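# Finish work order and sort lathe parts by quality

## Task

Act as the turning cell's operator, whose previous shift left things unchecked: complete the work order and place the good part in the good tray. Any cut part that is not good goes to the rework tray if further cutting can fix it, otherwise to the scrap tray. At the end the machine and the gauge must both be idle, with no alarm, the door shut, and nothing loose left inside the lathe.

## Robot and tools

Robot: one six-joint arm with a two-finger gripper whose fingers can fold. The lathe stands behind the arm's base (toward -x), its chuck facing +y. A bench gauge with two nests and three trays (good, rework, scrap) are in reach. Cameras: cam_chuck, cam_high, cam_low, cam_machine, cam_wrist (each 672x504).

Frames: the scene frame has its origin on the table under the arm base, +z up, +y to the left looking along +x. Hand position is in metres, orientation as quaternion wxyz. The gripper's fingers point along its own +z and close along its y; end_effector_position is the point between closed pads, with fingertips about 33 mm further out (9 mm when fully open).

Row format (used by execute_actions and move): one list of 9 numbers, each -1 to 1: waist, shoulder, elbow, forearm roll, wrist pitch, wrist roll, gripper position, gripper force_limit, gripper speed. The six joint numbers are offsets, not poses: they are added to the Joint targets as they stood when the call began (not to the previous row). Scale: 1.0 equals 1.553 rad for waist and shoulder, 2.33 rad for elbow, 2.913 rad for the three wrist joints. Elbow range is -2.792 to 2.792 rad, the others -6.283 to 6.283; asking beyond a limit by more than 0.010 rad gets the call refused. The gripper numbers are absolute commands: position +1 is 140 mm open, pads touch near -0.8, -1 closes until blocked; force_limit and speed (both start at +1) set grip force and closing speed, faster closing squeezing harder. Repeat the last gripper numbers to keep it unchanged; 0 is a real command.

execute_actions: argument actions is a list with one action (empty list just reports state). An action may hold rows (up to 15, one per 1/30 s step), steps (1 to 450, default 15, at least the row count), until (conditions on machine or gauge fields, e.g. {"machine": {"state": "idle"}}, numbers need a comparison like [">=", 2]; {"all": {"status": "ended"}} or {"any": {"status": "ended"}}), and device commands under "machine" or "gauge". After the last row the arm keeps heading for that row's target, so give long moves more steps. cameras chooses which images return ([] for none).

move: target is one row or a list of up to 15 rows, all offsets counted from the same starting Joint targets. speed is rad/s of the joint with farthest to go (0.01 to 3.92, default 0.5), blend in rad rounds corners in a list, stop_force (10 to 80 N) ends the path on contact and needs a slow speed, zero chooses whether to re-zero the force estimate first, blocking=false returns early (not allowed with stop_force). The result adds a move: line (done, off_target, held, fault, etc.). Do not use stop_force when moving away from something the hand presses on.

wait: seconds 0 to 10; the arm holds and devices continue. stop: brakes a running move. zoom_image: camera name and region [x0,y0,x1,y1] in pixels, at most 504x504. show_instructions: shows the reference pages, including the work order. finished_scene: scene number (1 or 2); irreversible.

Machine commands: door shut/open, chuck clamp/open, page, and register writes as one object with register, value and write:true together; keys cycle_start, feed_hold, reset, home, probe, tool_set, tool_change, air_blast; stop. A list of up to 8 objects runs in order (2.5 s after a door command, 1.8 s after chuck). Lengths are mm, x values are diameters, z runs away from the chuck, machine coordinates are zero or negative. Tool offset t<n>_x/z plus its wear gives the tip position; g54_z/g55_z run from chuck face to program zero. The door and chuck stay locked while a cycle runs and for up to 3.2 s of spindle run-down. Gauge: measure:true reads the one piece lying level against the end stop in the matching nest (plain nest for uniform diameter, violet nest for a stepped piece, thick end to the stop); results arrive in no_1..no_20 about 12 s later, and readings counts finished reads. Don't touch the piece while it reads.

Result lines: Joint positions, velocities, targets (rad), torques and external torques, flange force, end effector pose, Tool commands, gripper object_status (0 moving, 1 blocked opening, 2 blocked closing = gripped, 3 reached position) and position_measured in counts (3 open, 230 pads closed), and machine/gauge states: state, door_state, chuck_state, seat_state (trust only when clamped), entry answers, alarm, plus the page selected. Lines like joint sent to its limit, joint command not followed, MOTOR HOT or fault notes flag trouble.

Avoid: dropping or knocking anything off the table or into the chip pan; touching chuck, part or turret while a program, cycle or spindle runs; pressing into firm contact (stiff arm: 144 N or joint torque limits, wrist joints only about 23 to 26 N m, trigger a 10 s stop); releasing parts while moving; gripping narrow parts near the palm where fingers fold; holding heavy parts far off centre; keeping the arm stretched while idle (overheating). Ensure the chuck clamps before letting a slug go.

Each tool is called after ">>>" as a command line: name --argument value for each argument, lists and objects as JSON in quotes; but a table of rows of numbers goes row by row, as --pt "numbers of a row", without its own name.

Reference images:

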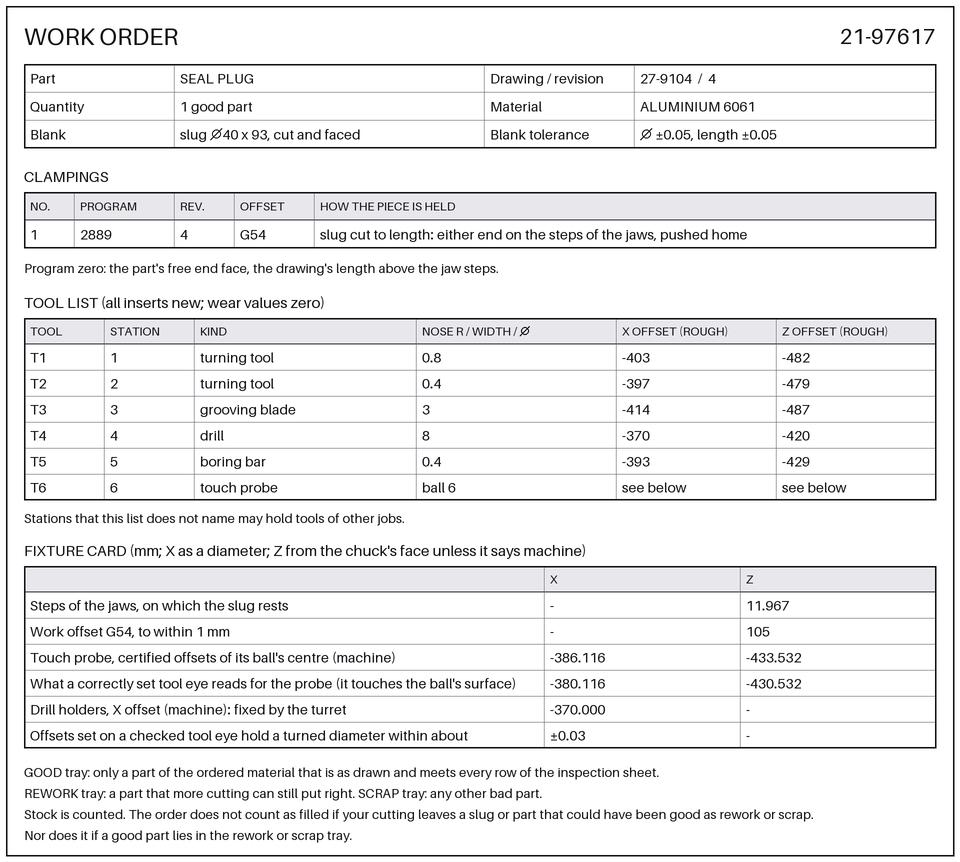

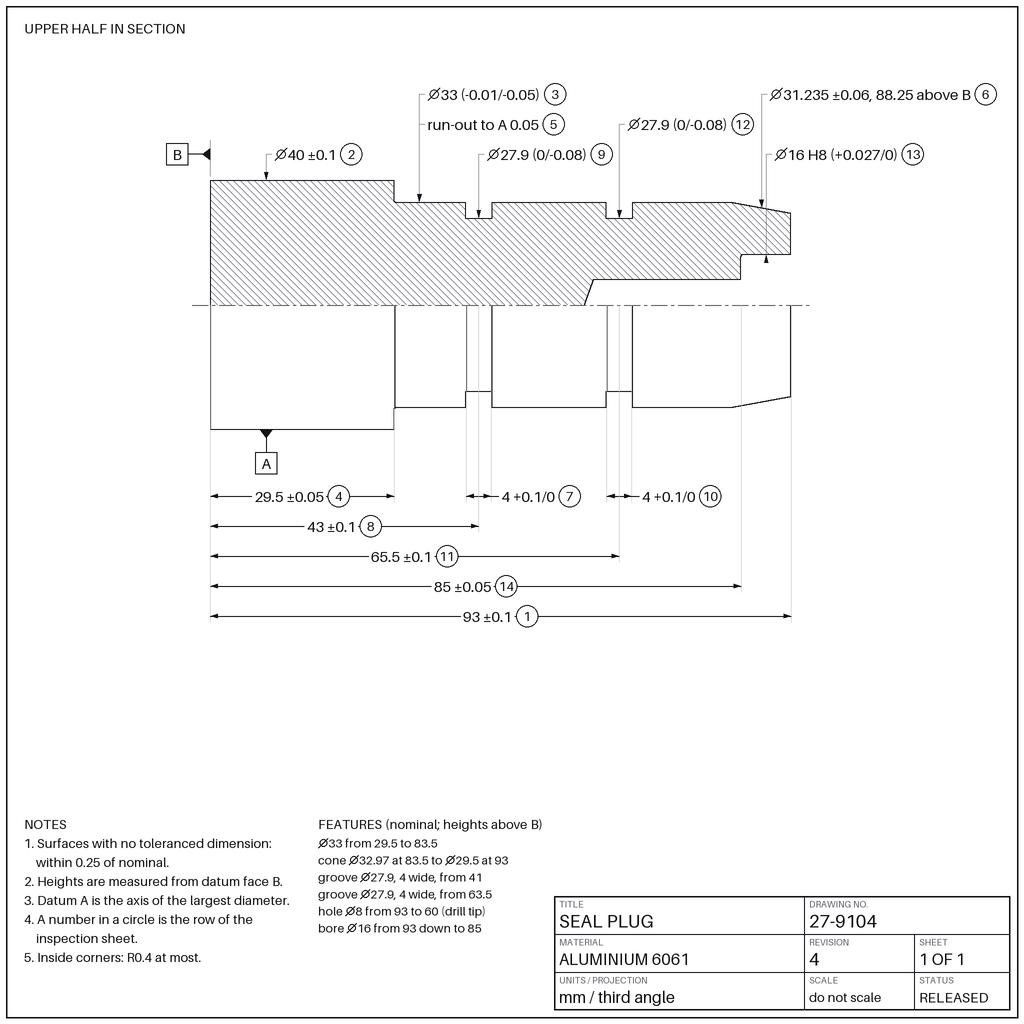

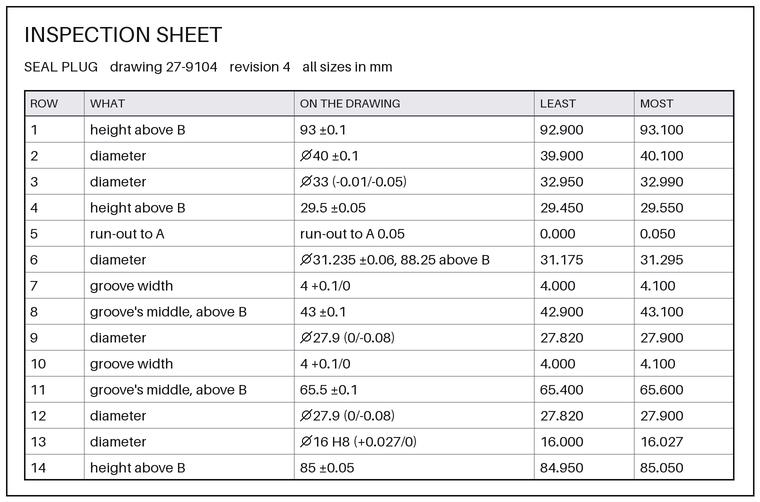

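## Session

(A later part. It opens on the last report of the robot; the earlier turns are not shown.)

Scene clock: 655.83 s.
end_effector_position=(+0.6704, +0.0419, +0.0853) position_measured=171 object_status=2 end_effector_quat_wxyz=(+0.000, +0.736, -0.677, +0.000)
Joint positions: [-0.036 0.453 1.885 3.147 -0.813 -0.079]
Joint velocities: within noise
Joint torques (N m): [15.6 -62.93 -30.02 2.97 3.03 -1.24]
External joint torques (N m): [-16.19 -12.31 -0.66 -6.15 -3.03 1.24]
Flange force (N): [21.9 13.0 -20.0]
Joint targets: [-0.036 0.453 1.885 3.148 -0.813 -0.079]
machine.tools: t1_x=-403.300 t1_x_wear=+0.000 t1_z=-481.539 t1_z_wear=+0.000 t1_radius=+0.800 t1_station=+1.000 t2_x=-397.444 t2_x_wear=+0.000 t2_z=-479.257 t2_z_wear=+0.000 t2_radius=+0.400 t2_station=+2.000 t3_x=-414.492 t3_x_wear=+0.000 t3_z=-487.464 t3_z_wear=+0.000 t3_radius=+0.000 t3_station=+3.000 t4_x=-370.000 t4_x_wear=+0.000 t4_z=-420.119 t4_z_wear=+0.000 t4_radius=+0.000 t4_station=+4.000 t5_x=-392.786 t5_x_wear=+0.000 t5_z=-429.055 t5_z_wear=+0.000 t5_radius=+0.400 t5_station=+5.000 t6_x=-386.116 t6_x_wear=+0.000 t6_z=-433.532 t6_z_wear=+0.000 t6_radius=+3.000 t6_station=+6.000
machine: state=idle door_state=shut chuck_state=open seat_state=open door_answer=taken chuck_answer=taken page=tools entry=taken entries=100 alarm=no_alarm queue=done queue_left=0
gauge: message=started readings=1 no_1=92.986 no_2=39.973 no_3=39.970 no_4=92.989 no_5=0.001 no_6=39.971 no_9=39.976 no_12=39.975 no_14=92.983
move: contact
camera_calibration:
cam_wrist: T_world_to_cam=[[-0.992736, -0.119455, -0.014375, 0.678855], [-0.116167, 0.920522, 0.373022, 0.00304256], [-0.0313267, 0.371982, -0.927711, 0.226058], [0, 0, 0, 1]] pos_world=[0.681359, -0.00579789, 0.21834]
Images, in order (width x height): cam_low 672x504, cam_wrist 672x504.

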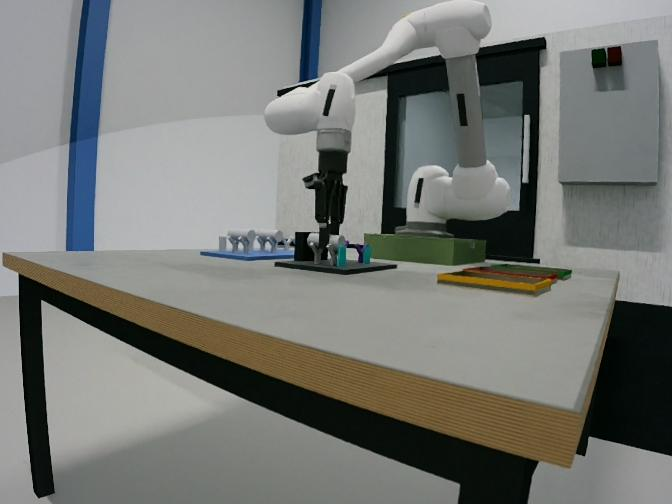

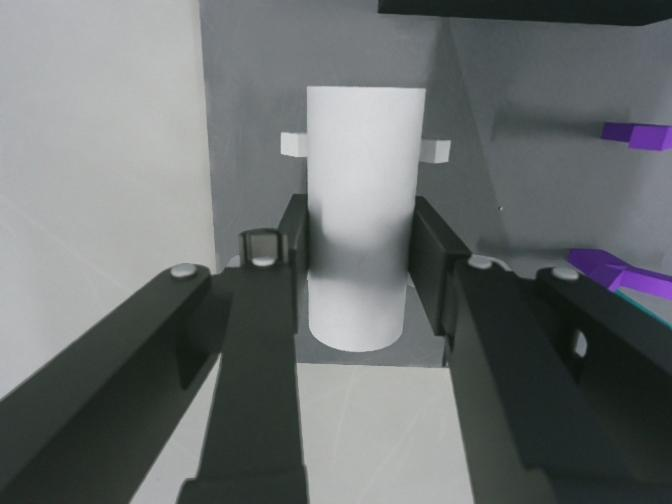

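>>> execute_actions --actions '[{"rows":[[0,0,0,0,0,0,0.1,-0.2,-1]],"steps":70}]' --cameras '[]'

>>> move --target '[-0.003,-0.0431,-0.0163,0,-0.0357,-0.0016,0.1,-0.2,-1]' --speed 0.12 --cameras '["cam_wrist"]'

>>> execute_actions --actions '[{"gauge":{"measure":true},"steps":440,"until":{"gauge":{"readings":[">=",2]}}}]' --cameras '[]'

Scene clock: 659.23 s.
end_effector_position=(+0.6704, +0.0419, +0.0853) position_measured=117 object_status=3 end_effector_quat_wxyz=(+0.000, +0.736, -0.677, +0.000)
Joint positions: [-0.036 0.453 1.885 3.148 -0.813 -0.079]
Joint velocities: within noise
Joint torques (N m): [3.2 -73.91 -28.98 -0.56 -1.03 -0.09]
External joint torques (N m): [-3.78 -1.19 -1.67 -2.62 1.03 0.09]
Flange force (N): [5.5 -0.7 -0.6]
Joint targets: [-0.036 0.453 1.885 3.148 -0.813 -0.079]
machine.tools: t1_x=-403.300 t1_x_wear=+0.000 t1_z=-481.539 t1_z_wear=+0.000 t1_radius=+0.800 t1_station=+1.000 t2_x=-397.444 t2_x_wear=+0.000 t2_z=-479.257 t2_z_wear=+0.000 t2_radius=+0.400 t2_station=+2.000 t3_x=-414.492 t3_x_wear=+0.000 t3_z=-487.464 t3_z_wear=+0.000 t3_radius=+0.000 t3_station=+3.000 t4_x=-370.000 t4_x_wear=+0.000 t4_z=-420.119 t4_z_wear=+0.000 t4_radius=+0.000 t4_station=+4.000 t5_x=-392.786 t5_x_wear=+0.000 t5_z=-429.055 t5_z_wear=+0.000 t5_radius=+0.400 t5_station=+5.000 t6_x=-386.116 t6_x_wear=+0.000 t6_z=-433.532 t6_z_wear=+0.000 t6_radius=+3.000 t6_station=+6.000
machine: state=idle door_state=shut chuck_state=open seat_state=open door_answer=taken chuck_answer=taken page=tools entry=taken entries=100 alarm=no_alarm queue=done queue_left=0
gauge: message=started readings=1 no_1=92.986 no_2=39.973 no_3=39.970 no_4=92.989 no_5=0.001 no_6=39.971 no_9=39.976 no_12=39.975 no_14=92.983
No camera images: "cameras" was empty.

Scene clock: 660.37 s.
end_effector_position=(+0.6709, +0.0392, +0.1465) position_measured=117 object_status=3 end_effector_quat_wxyz=(+0.000, +0.736, -0.677, +0.000)
Joint positions: [-0.041 0.386 1.847 3.147 -0.917 -0.083]
Joint velocities: within noise
Joint torques (N m): [-3.93 -69.93 -33.75 -3.88 0.23 -0.47]
External joint torques (N m): [3.1 -1.79 0.13 0.38 -0.23 0.47]
Flange force (N): [-5.4 2.1 -2.1]
Joint targets: [-0.041 0.387 1.847 3.148 -0.917 -0.083]
machine.tools: t1_x=-403.300 t1_x_wear=+0.000 t1_z=-481.539 t1_z_wear=+0.000 t1_radius=+0.800 t1_station=+1.000 t2_x=-397.444 t2_x_wear=+0.000 t2_z=-479.257 t2_z_wear=+0.000 t2_radius=+0.400 t2_station=+2.000 t3_x=-414.492 t3_x_wear=+0.000 t3_z=-487.464 t3_z_wear=+0.000 t3_radius=+0.000 t3_station=+3.000 t4_x=-370.000 t4_x_wear=+0.000 t4_z=-420.119 t4_z_wear=+0.000 t4_radius=+0.000 t4_station=+4.000 t5_x=-392.786 t5_x_wear=+0.000 t5_z=-429.055 t5_z_wear=+0.000 t5_radius=+0.400 t5_station=+5.000 t6_x=-386.116 t6_x_wear=+0.000 t6_z=-433.532 t6_z_wear=+0.000 t6_radius=+3.000 t6_station=+6.000
machine: state=idle door_state=shut chuck_state=open seat_state=open door_answer=taken chuck_answer=taken page=tools entry=taken entries=100 alarm=no_alarm queue=done queue_left=0
gauge: message=started readings=1 no_1=92.986 no_2=39.973 no_3=39.970 no_4=92.989 no_5=0.001 no_6=39.971 no_9=39.976 no_12=39.975 no_14=92.983
move: done
camera_calibration:
cam_wrist: T_world_to_cam=[[-0.992665, -0.119907, -0.015455, 0.68006], [-0.116977, 0.920292, 0.373335, -0.0168272], [-0.0305423, 0.372404, -0.927568, 0.283371], [0, 0, 0, 1]] pos_world=[0.681758, -0.00849889, 0.279639]
Images, in order (width x height): cam_wrist 672x504.

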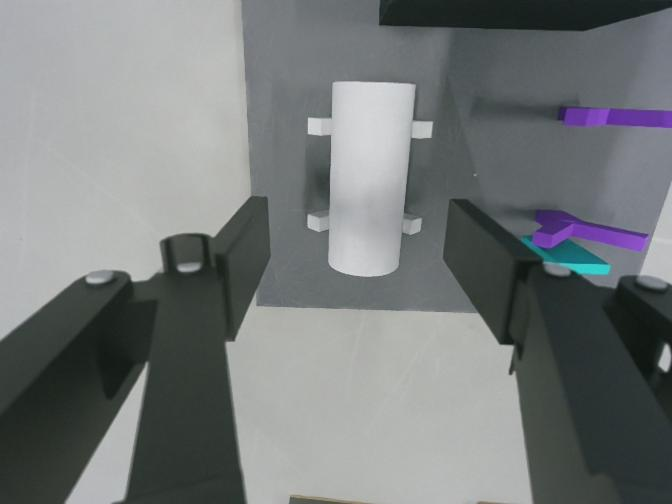

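Scene clock: 672.57 s.
end_effector_position=(+0.6709, +0.0392, +0.1465) position_measured=117 object_status=3 end_effector_quat_wxyz=(+0.000, +0.736, -0.677, +0.000)
Joint positions: [-0.041 0.387 1.847 3.148 -0.917 -0.083]
Joint velocities: within noise
Joint torques (N m): [-3.82 -70.13 -33.74 -3.87 0.19 -0.5]
External joint torques (N m): [3.15 -1.41 0.31 0.39 -0.19 0.5]
Flange force (N): [-5.5 1.9 -1.5]
Joint targets: [-0.041 0.387 1.847 3.148 -0.917 -0.083]
Tool commands: gripper/position=+0.1 gripper/force_limit=-0.2 gripper/speed=-1.0
machine.tools: t1_x=-403.300 t1_x_wear=+0.000 t1_z=-481.539 t1_z_wear=+0.000 t1_radius=+0.800 t1_station=+1.000 t2_x=-397.444 t2_x_wear=+0.000 t2_z=-479.257 t2_z_wear=+0.000 t2_radius=+0.400 t2_station=+2.000 t3_x=-414.492 t3_x_wear=+0.000 t3_z=-487.464 t3_z_wear=+0.000 t3_radius=+0.000 t3_station=+3.000 t4_x=-370.000 t4_x_wear=+0.000 t4_z=-420.119 t4_z_wear=+0.000 t4_radius=+0.000 t4_station=+4.000 t5_x=-392.786 t5_x_wear=+0.000 t5_z=-429.055 t5_z_wear=+0.000 t5_radius=+0.400 t5_station=+5.000 t6_x=-386.116 t6_x_wear=+0.000 t6_z=-433.532 t6_z_wear=+0.000 t6_radius=+3.000 t6_station=+6.000
machine: state=idle door_state=shut chuck_state=open seat_state=open door_answer=taken chuck_answer=taken page=tools entry=taken entries=100 alarm=no_alarm queue=done queue_left=0
gauge: message=started readings=2 no_1=92.985 no_2=39.974 no_3=32.970 no_4=29.497 no_5=0.039 no_6=31.236 no_7=4.051 no_8=43.002 no_9=27.862 no_10=4.048 no_11=65.502 no_12=27.857 no_13=16.012 no_14=84.998
No camera images: "cameras" was empty.

>>> move --target '[-0.0048,0.0420,0.0176,0,0.0361,-0.0026,0.1,-0.2,-1]' --speed 0.1 --cameras '["cam_wrist"]'

>>> execute_actions --actions '[{"rows":[[0,0,0,0,0,0,-1,-0.2,-1]],"steps":75}]' --cameras '["cam_wrist"]'

Scene clock: 675.90 s.
end_effector_position=(+0.6693, +0.0338, +0.0852) position_measured=117 object_status=3 end_effector_quat_wxyz=(+0.000, +0.736, -0.677, +0.000)
Joint positions: [-0.048 0.452 1.888 3.148 -0.811 -0.091]
Joint velocities: within noise
Joint torques (N m): [-3.85 -73.58 -30.71 -3.58 0.07 -0.47]
External joint torques (N m): [3.15 -1.5 0.03 0.39 -0.07 0.47]
Flange force (N): [-5.4 1.4 -1.8]
Joint targets: [-0.048 0.452 1.888 3.148 -0.811 -0.091]
machine.tools: t1_x=-403.300 t1_x_wear=+0.000 t1_z=-481.539 t1_z_wear=+0.000 t1_radius=+0.800 t1_station=+1.000 t2_x=-397.444 t2_x_wear=+0.000 t2_z=-479.257 t2_z_wear=+0.000 t2_radius=+0.400 t2_station=+2.000 t3_x=-414.492 t3_x_wear=+0.000 t3_z=-487.464 t3_z_wear=+0.000 t3_radius=+0.000 t3_station=+3.000 t4_x=-370.000 t4_x_wear=+0.000 t4_z=-420.119 t4_z_wear=+0.000 t4_radius=+0.000 t4_station=+4.000 t5_x=-392.786 t5_x_wear=+0.000 t5_z=-429.055 t5_z_wear=+0.000 t5_radius=+0.400 t5_station=+5.000 t6_x=-386.116 t6_x_wear=+0.000 t6_z=-433.532 t6_z_wear=+0.000 t6_radius=+3.000 t6_station=+6.000
machine: state=idle door_state=shut chuck_state=open seat_state=open door_answer=taken chuck_answer=taken page=tools entry=taken entries=100 alarm=no_alarm queue=done queue_left=0
gauge: message=started readings=2 no_1=92.985 no_2=39.974 no_3=32.970 no_4=29.497 no_5=0.039 no_6=31.236 no_7=4.051 no_8=43.002 no_9=27.862 no_10=4.048 no_11=65.502 no_12=27.857 no_13=16.012 no_14=84.998
move: done
camera_calibration:
cam_wrist: T_world_to_cam=[[-0.992729, -0.119529, -0.0142052, 0.676751], [-0.116168, 0.920464, 0.373163, 0.0103774], [-0.0315284, 0.3721, -0.927657, 0.229072], [0, 0, 0, 1]] pos_world=[0.680259, -0.013898, 0.218241]
Images, in order (width x height): cam_wrist 672x504.

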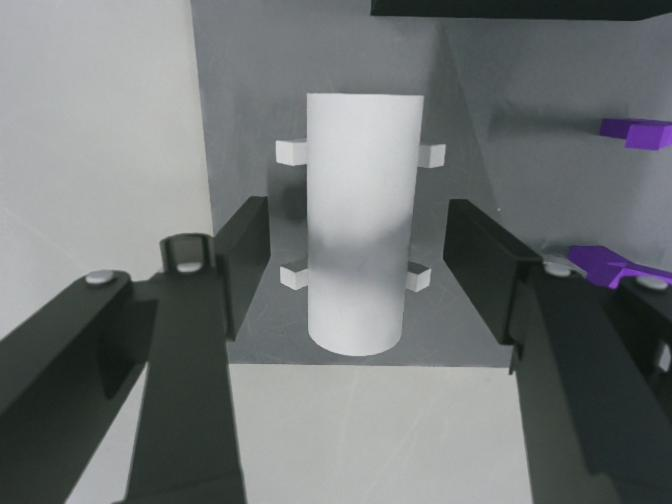

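Scene clock: 678.60 s.
end_effector_position=(+0.6693, +0.0338, +0.0852) position_measured=171 object_status=2 end_effector_quat_wxyz=(+0.000, +0.736, -0.677, +0.000)
Joint positions: [-0.048 0.452 1.888 3.148 -0.811 -0.091]
Joint velocities: within noise
Joint torques (N m): [-3.47 -71.44 -30.31 -3.71 0.63 -0.84]
External joint torques (N m): [3.06 -3.71 -0.36 0.53 -0.63 0.84]
Flange force (N): [-5.9 2.8 -5.6]
Joint targets: [-0.048 0.452 1.888 3.148 -0.811 -0.091]
machine.tools: t1_x=-403.300 t1_x_wear=+0.000 t1_z=-481.539 t1_z_wear=+0.000 t1_radius=+0.800 t1_station=+1.000 t2_x=-397.444 t2_x_wear=+0.000 t2_z=-479.257 t2_z_wear=+0.000 t2_radius=+0.400 t2_station=+2.000 t3_x=-414.492 t3_x_wear=+0.000 t3_z=-487.464 t3_z_wear=+0.000 t3_radius=+0.000 t3_station=+3.000 t4_x=-370.000 t4_x_wear=+0.000 t4_z=-420.119 t4_z_wear=+0.000 t4_radius=+0.000 t4_station=+4.000 t5_x=-392.786 t5_x_wear=+0.000 t5_z=-429.055 t5_z_wear=+0.000 t5_radius=+0.400 t5_station=+5.000 t6_x=-386.116 t6_x_wear=+0.000 t6_z=-433.532 t6_z_wear=+0.000 t6_radius=+3.000 t6_station=+6.000
machine: state=idle door_state=shut chuck_state=open seat_state=open door_answer=taken chuck_answer=taken page=tools entry=taken entries=100 alarm=no_alarm queue=done queue_left=0
gauge: message=started readings=2 no_1=92.985 no_2=39.974 no_3=32.970 no_4=29.497 no_5=0.039 no_6=31.236 no_7=4.051 no_8=43.002 no_9=27.862 no_10=4.048 no_11=65.502 no_12=27.857 no_13=16.012 no_14=84.998
camera_calibration:
cam_wrist: T_world_to_cam=[[-0.992732, -0.119494, -0.0142979, 0.676875], [-0.11617, 0.920468, 0.373152, 0.0103555], [-0.0314285, 0.372101, -0.92766, 0.2291], [0, 0, 0, 1]] pos_world=[0.680359, -0.0138979, 0.218341]
Images, in order (width x height): cam_wrist 672x504.

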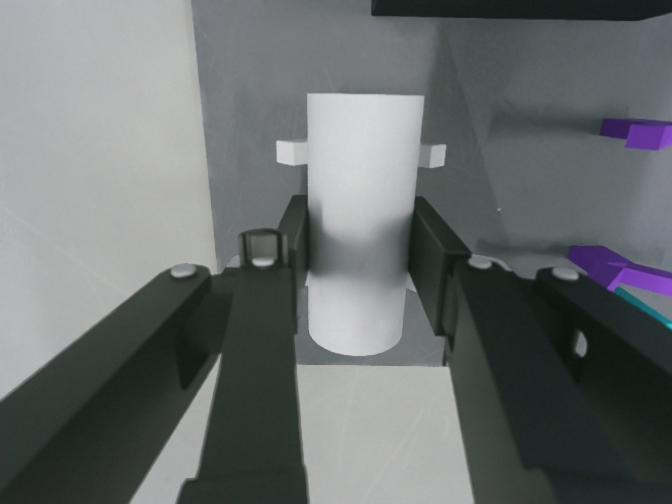

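>>> move --pt "0 -0.0420 -0.0176 0 -0.0361 0 -1 -0.2 -1" --pt "0 -0.0959 -0.0592 0 -0.0989 0 -1 -0.2 -1" --pt "0.6405 -0.2621 0.0744 0 -0.0775 0.3989 -1 -0.2 -1" --speed '[0.1,0.3,0.5]' --blend '[0.02,0.08,0]' --cameras '["cam_wrist"]'

Scene clock: 684.67 s.
end_effector_position=(+0.2462, +0.4457, +0.2446) position_measured=171 object_status=2 end_effector_quat_wxyz=(+0.000, +0.677, -0.736, +0.003)
Joint positions: [0.947 0.045 2.061 3.148 -1.037 1.071]
Joint velocities: within noise
Joint torques (N m): [-3.94 -40.87 -37.87 -4.15 0.11 -0.49]
External joint torques (N m): [3.38 0.12 1.59 0.38 -0.15 0.49]
Flange force (N): [-1.4 7.7 1.6]
Joint targets: [0.947 0.045 2.061 3.148 -1.037 1.071]
machine.tools: t1_x=-403.300 t1_x_wear=+0.000 t1_z=-481.539 t1_z_wear=+0.000 t1_radius=+0.800 t1_station=+1.000 t2_x=-397.444 t2_x_wear=+0.000 t2_z=-479.257 t2_z_wear=+0.000 t2_radius=+0.400 t2_station=+2.000 t3_x=-414.492 t3_x_wear=+0.000 t3_z=-487.464 t3_z_wear=+0.000 t3_radius=+0.000 t3_station=+3.000 t4_x=-370.000 t4_x_wear=+0.000 t4_z=-420.119 t4_z_wear=+0.000 t4_radius=+0.000 t4_station=+4.000 t5_x=-392.786 t5_x_wear=+0.000 t5_z=-429.055 t5_z_wear=+0.000 t5_radius=+0.400 t5_station=+5.000 t6_x=-386.116 t6_x_wear=+0.000 t6_z=-433.532 t6_z_wear=+0.000 t6_radius=+3.000 t6_station=+6.000
machine: state=idle door_state=shut chuck_state=open seat_state=open door_answer=taken chuck_answer=taken page=tools entry=taken entries=100 alarm=no_alarm queue=done queue_left=0
gauge: message=started readings=2 no_1=92.985 no_2=39.974 no_3=32.970 no_4=29.497 no_5=0.039 no_6=31.236 no_7=4.051 no_8=43.002 no_9=27.862 no_10=4.048 no_11=65.502 no_12=27.857 no_13=16.012 no_14=84.998
move: done
camera_calibration:
cam_wrist: T_world_to_cam=[[-0.998762, 0.0459628, -0.0190279, 0.237234], [0.0356481, 0.928079, 0.370673, -0.517531], [0.0346966, 0.369536, -0.928568, 0.195434], [0, 0, 0, 1]] pos_world=[0.248608, 0.397186, 0.377823]
Images, in order (width x height): cam_wrist 672x504.

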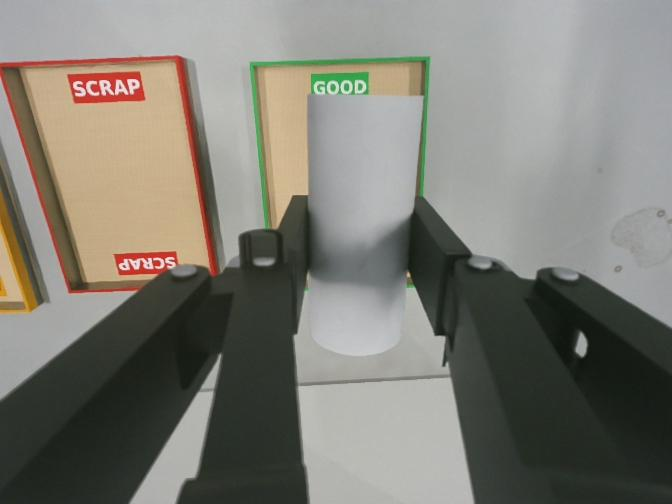

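>>> move --target '[-0.0020,0.1215,0.0474,0,0.1027,-0.0010,-1,-0.2,-1]' --speed 0.2 --cameras '["cam_wrist"]'

>>> move --target '[0,0.0705,0.0163,0,0.0506,0,-1,-0.2,-1]' --speed 0.03 --stop_force 10 --cameras '["cam_wrist","cam_low"]'

Scene clock: 688.77 s.
end_effector_position=(+0.2549, +0.4526, +0.0993) position_measured=171 object_status=2 end_effector_quat_wxyz=(-0.001, +0.677, -0.736, +0.003)
Joint positions: [0.944 0.233 2.172 3.148 -0.738 1.068]
Joint velocities: within noise
Joint torques (N m): [-3.98 -52.29 -29.54 -3.36 0.22 -0.49]
External joint torques (N m): [3.21 0.07 1.21 0.41 -0.26 0.49]
Flange force (N): [-1.6 7.1 0.4]
Joint targets: [0.944 0.233 2.172 3.148 -0.738 1.068]
machine.tools: t1_x=-403.300 t1_x_wear=+0.000 t1_z=-481.539 t1_z_wear=+0.000 t1_radius=+0.800 t1_station=+1.000 t2_x=-397.444 t2_x_wear=+0.000 t2_z=-479.257 t2_z_wear=+0.000 t2_radius=+0.400 t2_station=+2.000 t3_x=-414.492 t3_x_wear=+0.000 t3_z=-487.464 t3_z_wear=+0.000 t3_radius=+0.000 t3_station=+3.000 t4_x=-370.000 t4_x_wear=+0.000 t4_z=-420.119 t4_z_wear=+0.000 t4_radius=+0.000 t4_station=+4.000 t5_x=-392.786 t5_x_wear=+0.000 t5_z=-429.055 t5_z_wear=+0.000 t5_radius=+0.400 t5_station=+5.000 t6_x=-386.116 t6_x_wear=+0.000 t6_z=-433.532 t6_z_wear=+0.000 t6_radius=+3.000 t6_station=+6.000
machine: state=idle door_state=shut chuck_state=open seat_state=open door_answer=taken chuck_answer=taken page=tools entry=taken entries=100 alarm=no_alarm queue=done queue_left=0
gauge: message=started readings=2 no_1=92.985 no_2=39.974 no_3=32.970 no_4=29.497 no_5=0.039 no_6=31.236 no_7=4.051 no_8=43.002 no_9=27.862 no_10=4.048 no_11=65.502 no_12=27.857 no_13=16.012 no_14=84.998
move: done
camera_calibration:
cam_wrist: T_world_to_cam=[[-0.998676, 0.0474462, -0.019888, 0.242117], [0.0367356, 0.928315, 0.369976, -0.470812], [0.0360162, 0.368755, -0.928828, 0.0577226], [0, 0, 0, 1]] pos_world=[0.257013, 0.404289, 0.232619]
Images, in order (width x height): cam_wrist 672x504.

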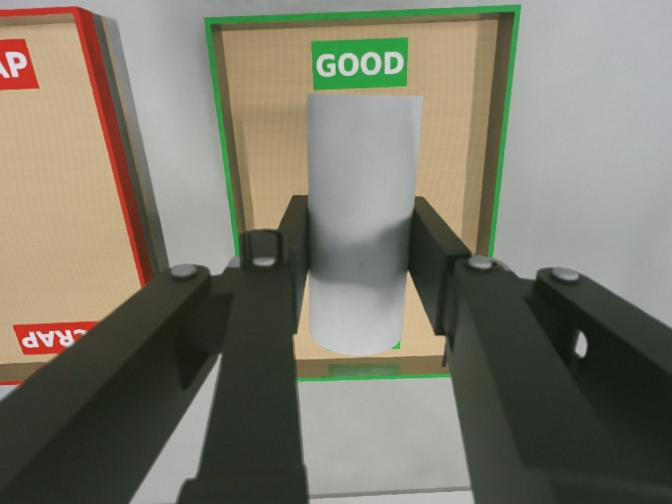

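Scene clock: 693.73 s.
end_effector_position=(+0.2560, +0.4528, +0.0368) position_measured=171 object_status=2 end_effector_quat_wxyz=(-0.001, +0.677, -0.736, +0.003)
Joint positions: [0.944 0.331 2.206 3.148 -0.606 1.068]
Joint velocities: within noise
Joint torques (N m): [-1.21 -48.07 -19.46 -2 0.17 -0.58]
External joint torques (N m): [0.45 -9.61 -4.62 -0.5 -0.21 0.58]
Flange force (N): [1.0 2.7 -18.4]
Joint targets: [0.944 0.331 2.206 3.148 -0.607 1.068]
machine.tools: t1_x=-403.300 t1_x_wear=+0.000 t1_z=-481.539 t1_z_wear=+0.000 t1_radius=+0.800 t1_station=+1.000 t2_x=-397.444 t2_x_wear=+0.000 t2_z=-479.257 t2_z_wear=+0.000 t2_radius=+0.400 t2_station=+2.000 t3_x=-414.492 t3_x_wear=+0.000 t3_z=-487.464 t3_z_wear=+0.000 t3_radius=+0.000 t3_station=+3.000 t4_x=-370.000 t4_x_wear=+0.000 t4_z=-420.119 t4_z_wear=+0.000 t4_radius=+0.000 t4_station=+4.000 t5_x=-392.786 t5_x_wear=+0.000 t5_z=-429.055 t5_z_wear=+0.000 t5_radius=+0.400 t5_station=+5.000 t6_x=-386.116 t6_x_wear=+0.000 t6_z=-433.532 t6_z_wear=+0.000 t6_radius=+3.000 t6_station=+6.000
machine: state=idle door_state=shut chuck_state=open seat_state=open door_answer=taken chuck_answer=taken page=tools entry=taken entries=100 alarm=no_alarm queue=done queue_left=0
gauge: message=started readings=2 no_1=92.985 no_2=39.974 no_3=32.970 no_4=29.497 no_5=0.039 no_6=31.236 no_7=4.051 no_8=43.002 no_9=27.862 no_10=4.048 no_11=65.502 no_12=27.857 no_13=16.012 no_14=84.998
move: contact; the wrist pitch is farthest, 0.016 rad from its target
camera_calibration:
cam_wrist: T_world_to_cam=[[-0.99864, 0.0479667, -0.0204458, 0.241744], [0.0370206, 0.928374, 0.369799, -0.447886], [0.0367194, 0.368539, -0.928887, -0.000488068], [0, 0, 0, 1]] pos_world=[0.258015, 0.40439, 0.170117]
Images, in order (width x height): cam_low 672x504, cam_wrist 672x504.

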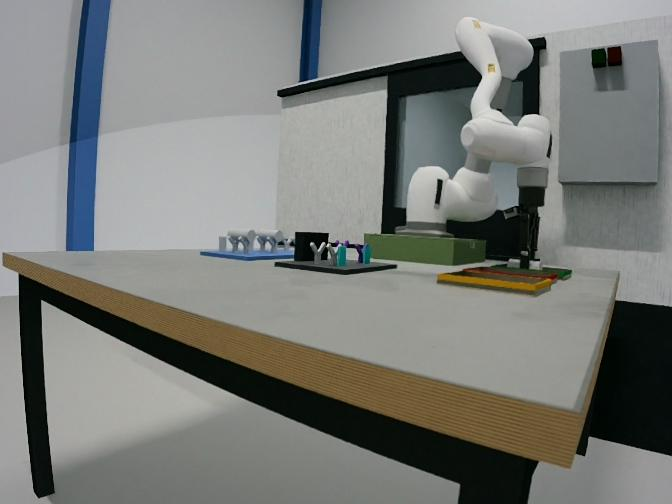

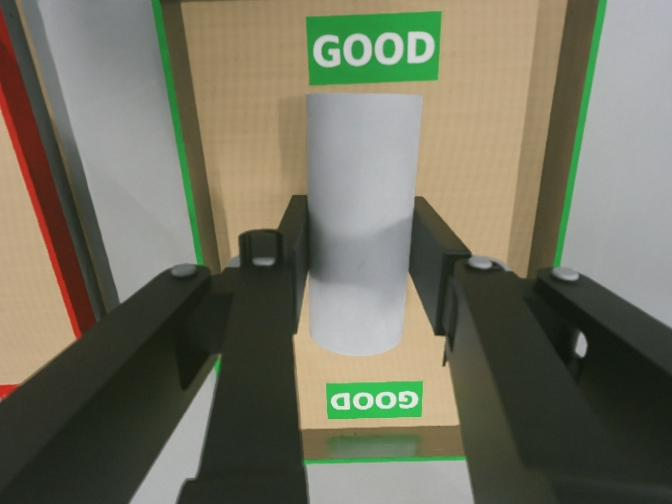

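>>> execute_actions --actions '[{"rows":[[0,0,0,0,0,0,-0.1,-0.2,-1]],"steps":60}]' --cameras '[]'

>>> move --target '[0,-0.095,-0.022,0,-0.068,0,-0.1,-0.2,-1]' --speed 0.15 --cameras '["cam_wrist","cam_low","cam_chuck"]'

Scene clock: 696.87 s.
end_effector_position=(+0.2560, +0.4528, +0.0368) position_measured=141 object_status=3 end_effector_quat_wxyz=(-0.001, +0.677, -0.736, +0.003)
Joint positions: [0.944 0.331 2.206 3.148 -0.607 1.068]
Joint velocities: within noise
Joint torques (N m): [-3.83 -56.14 -23.99 -2.92 0.09 -0.47]
External joint torques (N m): [2.76 -1.36 0.08 0.43 -0.14 0.47]
Flange force (N): [-1.5 6.1 -2.5]
Joint targets: [0.944 0.331 2.206 3.148 -0.607 1.068]
machine.tools: t1_x=-403.300 t1_x_wear=+0.000 t1_z=-481.539 t1_z_wear=+0.000 t1_radius=+0.800 t1_station=+1.000 t2_x=-397.444 t2_x_wear=+0.000 t2_z=-479.257 t2_z_wear=+0.000 t2_radius=+0.400 t2_station=+2.000 t3_x=-414.492 t3_x_wear=+0.000 t3_z=-487.464 t3_z_wear=+0.000 t3_radius=+0.000 t3_station=+3.000 t4_x=-370.000 t4_x_wear=+0.000 t4_z=-420.119 t4_z_wear=+0.000 t4_radius=+0.000 t4_station=+4.000 t5_x=-392.786 t5_x_wear=+0.000 t5_z=-429.055 t5_z_wear=+0.000 t5_radius=+0.400 t5_station=+5.000 t6_x=-386.116 t6_x_wear=+0.000 t6_z=-433.532 t6_z_wear=+0.000 t6_radius=+3.000 t6_station=+6.000
machine: state=idle door_state=shut chuck_state=open seat_state=open door_answer=taken chuck_answer=taken page=tools entry=taken entries=100 alarm=no_alarm queue=done queue_left=0
gauge: message=started readings=2 no_1=92.985 no_2=39.974 no_3=32.970 no_4=29.497 no_5=0.039 no_6=31.236 no_7=4.051 no_8=43.002 no_9=27.862 no_10=4.048 no_11=65.502 no_12=27.857 no_13=16.012 no_14=84.998
No camera images: "cameras" was empty.

Scene clock: 698.47 s.
end_effector_position=(+0.2529, +0.4504, +0.1320) position_measured=141 object_status=3 end_effector_quat_wxyz=(-0.001, +0.677, -0.736, +0.003)
Joint positions: [0.944 0.183 2.154 3.148 -0.805 1.068]
Joint velocities: within noise
Joint torques (N m): [-3.79 -47.81 -30.51 -3.53 0.16 -0.48]
External joint torques (N m): [3.09 -1.2 0.14 0.38 -0.2 0.48]
Flange force (N): [-1.6 6.8 -1.9]
Joint targets: [0.944 0.183 2.154 3.148 -0.805 1.068]
machine.tools: t1_x=-403.300 t1_x_wear=+0.000 t1_z=-481.539 t1_z_wear=+0.000 t1_radius=+0.800 t1_station=+1.000 t2_x=-397.444 t2_x_wear=+0.000 t2_z=-479.257 t2_z_wear=+0.000 t2_radius=+0.400 t2_station=+2.000 t3_x=-414.492 t3_x_wear=+0.000 t3_z=-487.464 t3_z_wear=+0.000 t3_radius=+0.000 t3_station=+3.000 t4_x=-370.000 t4_x_wear=+0.000 t4_z=-420.119 t4_z_wear=+0.000 t4_radius=+0.000 t4_station=+4.000 t5_x=-392.786 t5_x_wear=+0.000 t5_z=-429.055 t5_z_wear=+0.000 t5_radius=+0.400 t5_station=+5.000 t6_x=-386.116 t6_x_wear=+0.000 t6_z=-433.532 t6_z_wear=+0.000 t6_radius=+3.000 t6_station=+6.000
machine: state=idle door_state=shut chuck_state=open seat_state=open door_answer=taken chuck_answer=taken page=tools entry=taken entries=100 alarm=no_alarm queue=done queue_left=0
gauge: message=started readings=2 no_1=92.985 no_2=39.974 no_3=32.970 no_4=29.497 no_5=0.039 no_6=31.236 no_7=4.051 no_8=43.002 no_9=27.862 no_10=4.048 no_11=65.502 no_12=27.857 no_13=16.012 no_14=84.998
move: done
camera_calibration:
cam_wrist: T_world_to_cam=[[-0.99868, 0.0472527, -0.020136, 0.241026], [0.0364299, 0.927975, 0.370858, -0.480592], [0.0362097, 0.369634, -0.928471, 0.0884641], [0, 0, 0, 1]] pos_world=[0.255012, 0.401889, 0.265221]
Images, in order (width x height): cam_chuck 672x504, cam_low 672x504, cam_wrist 672x504.

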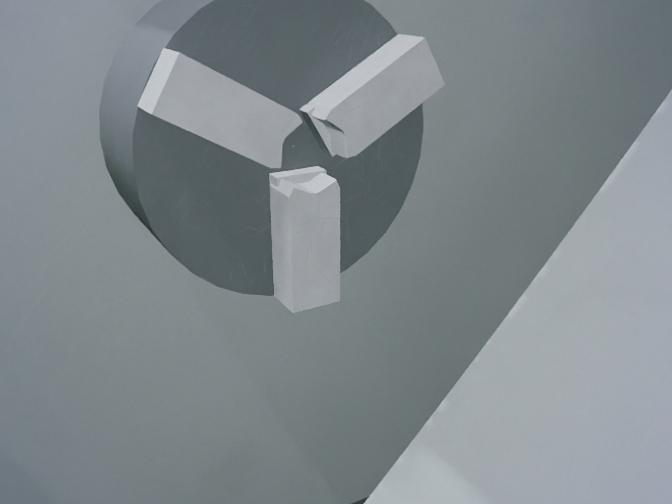

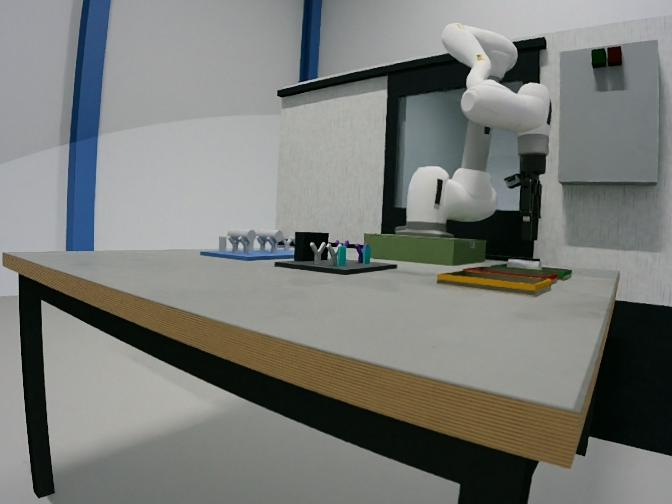

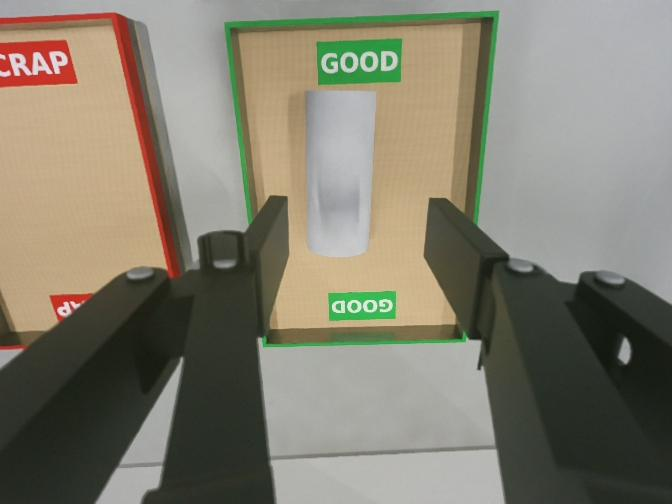

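>>> finished_scene --scene 2

The scene is finished: the task was done.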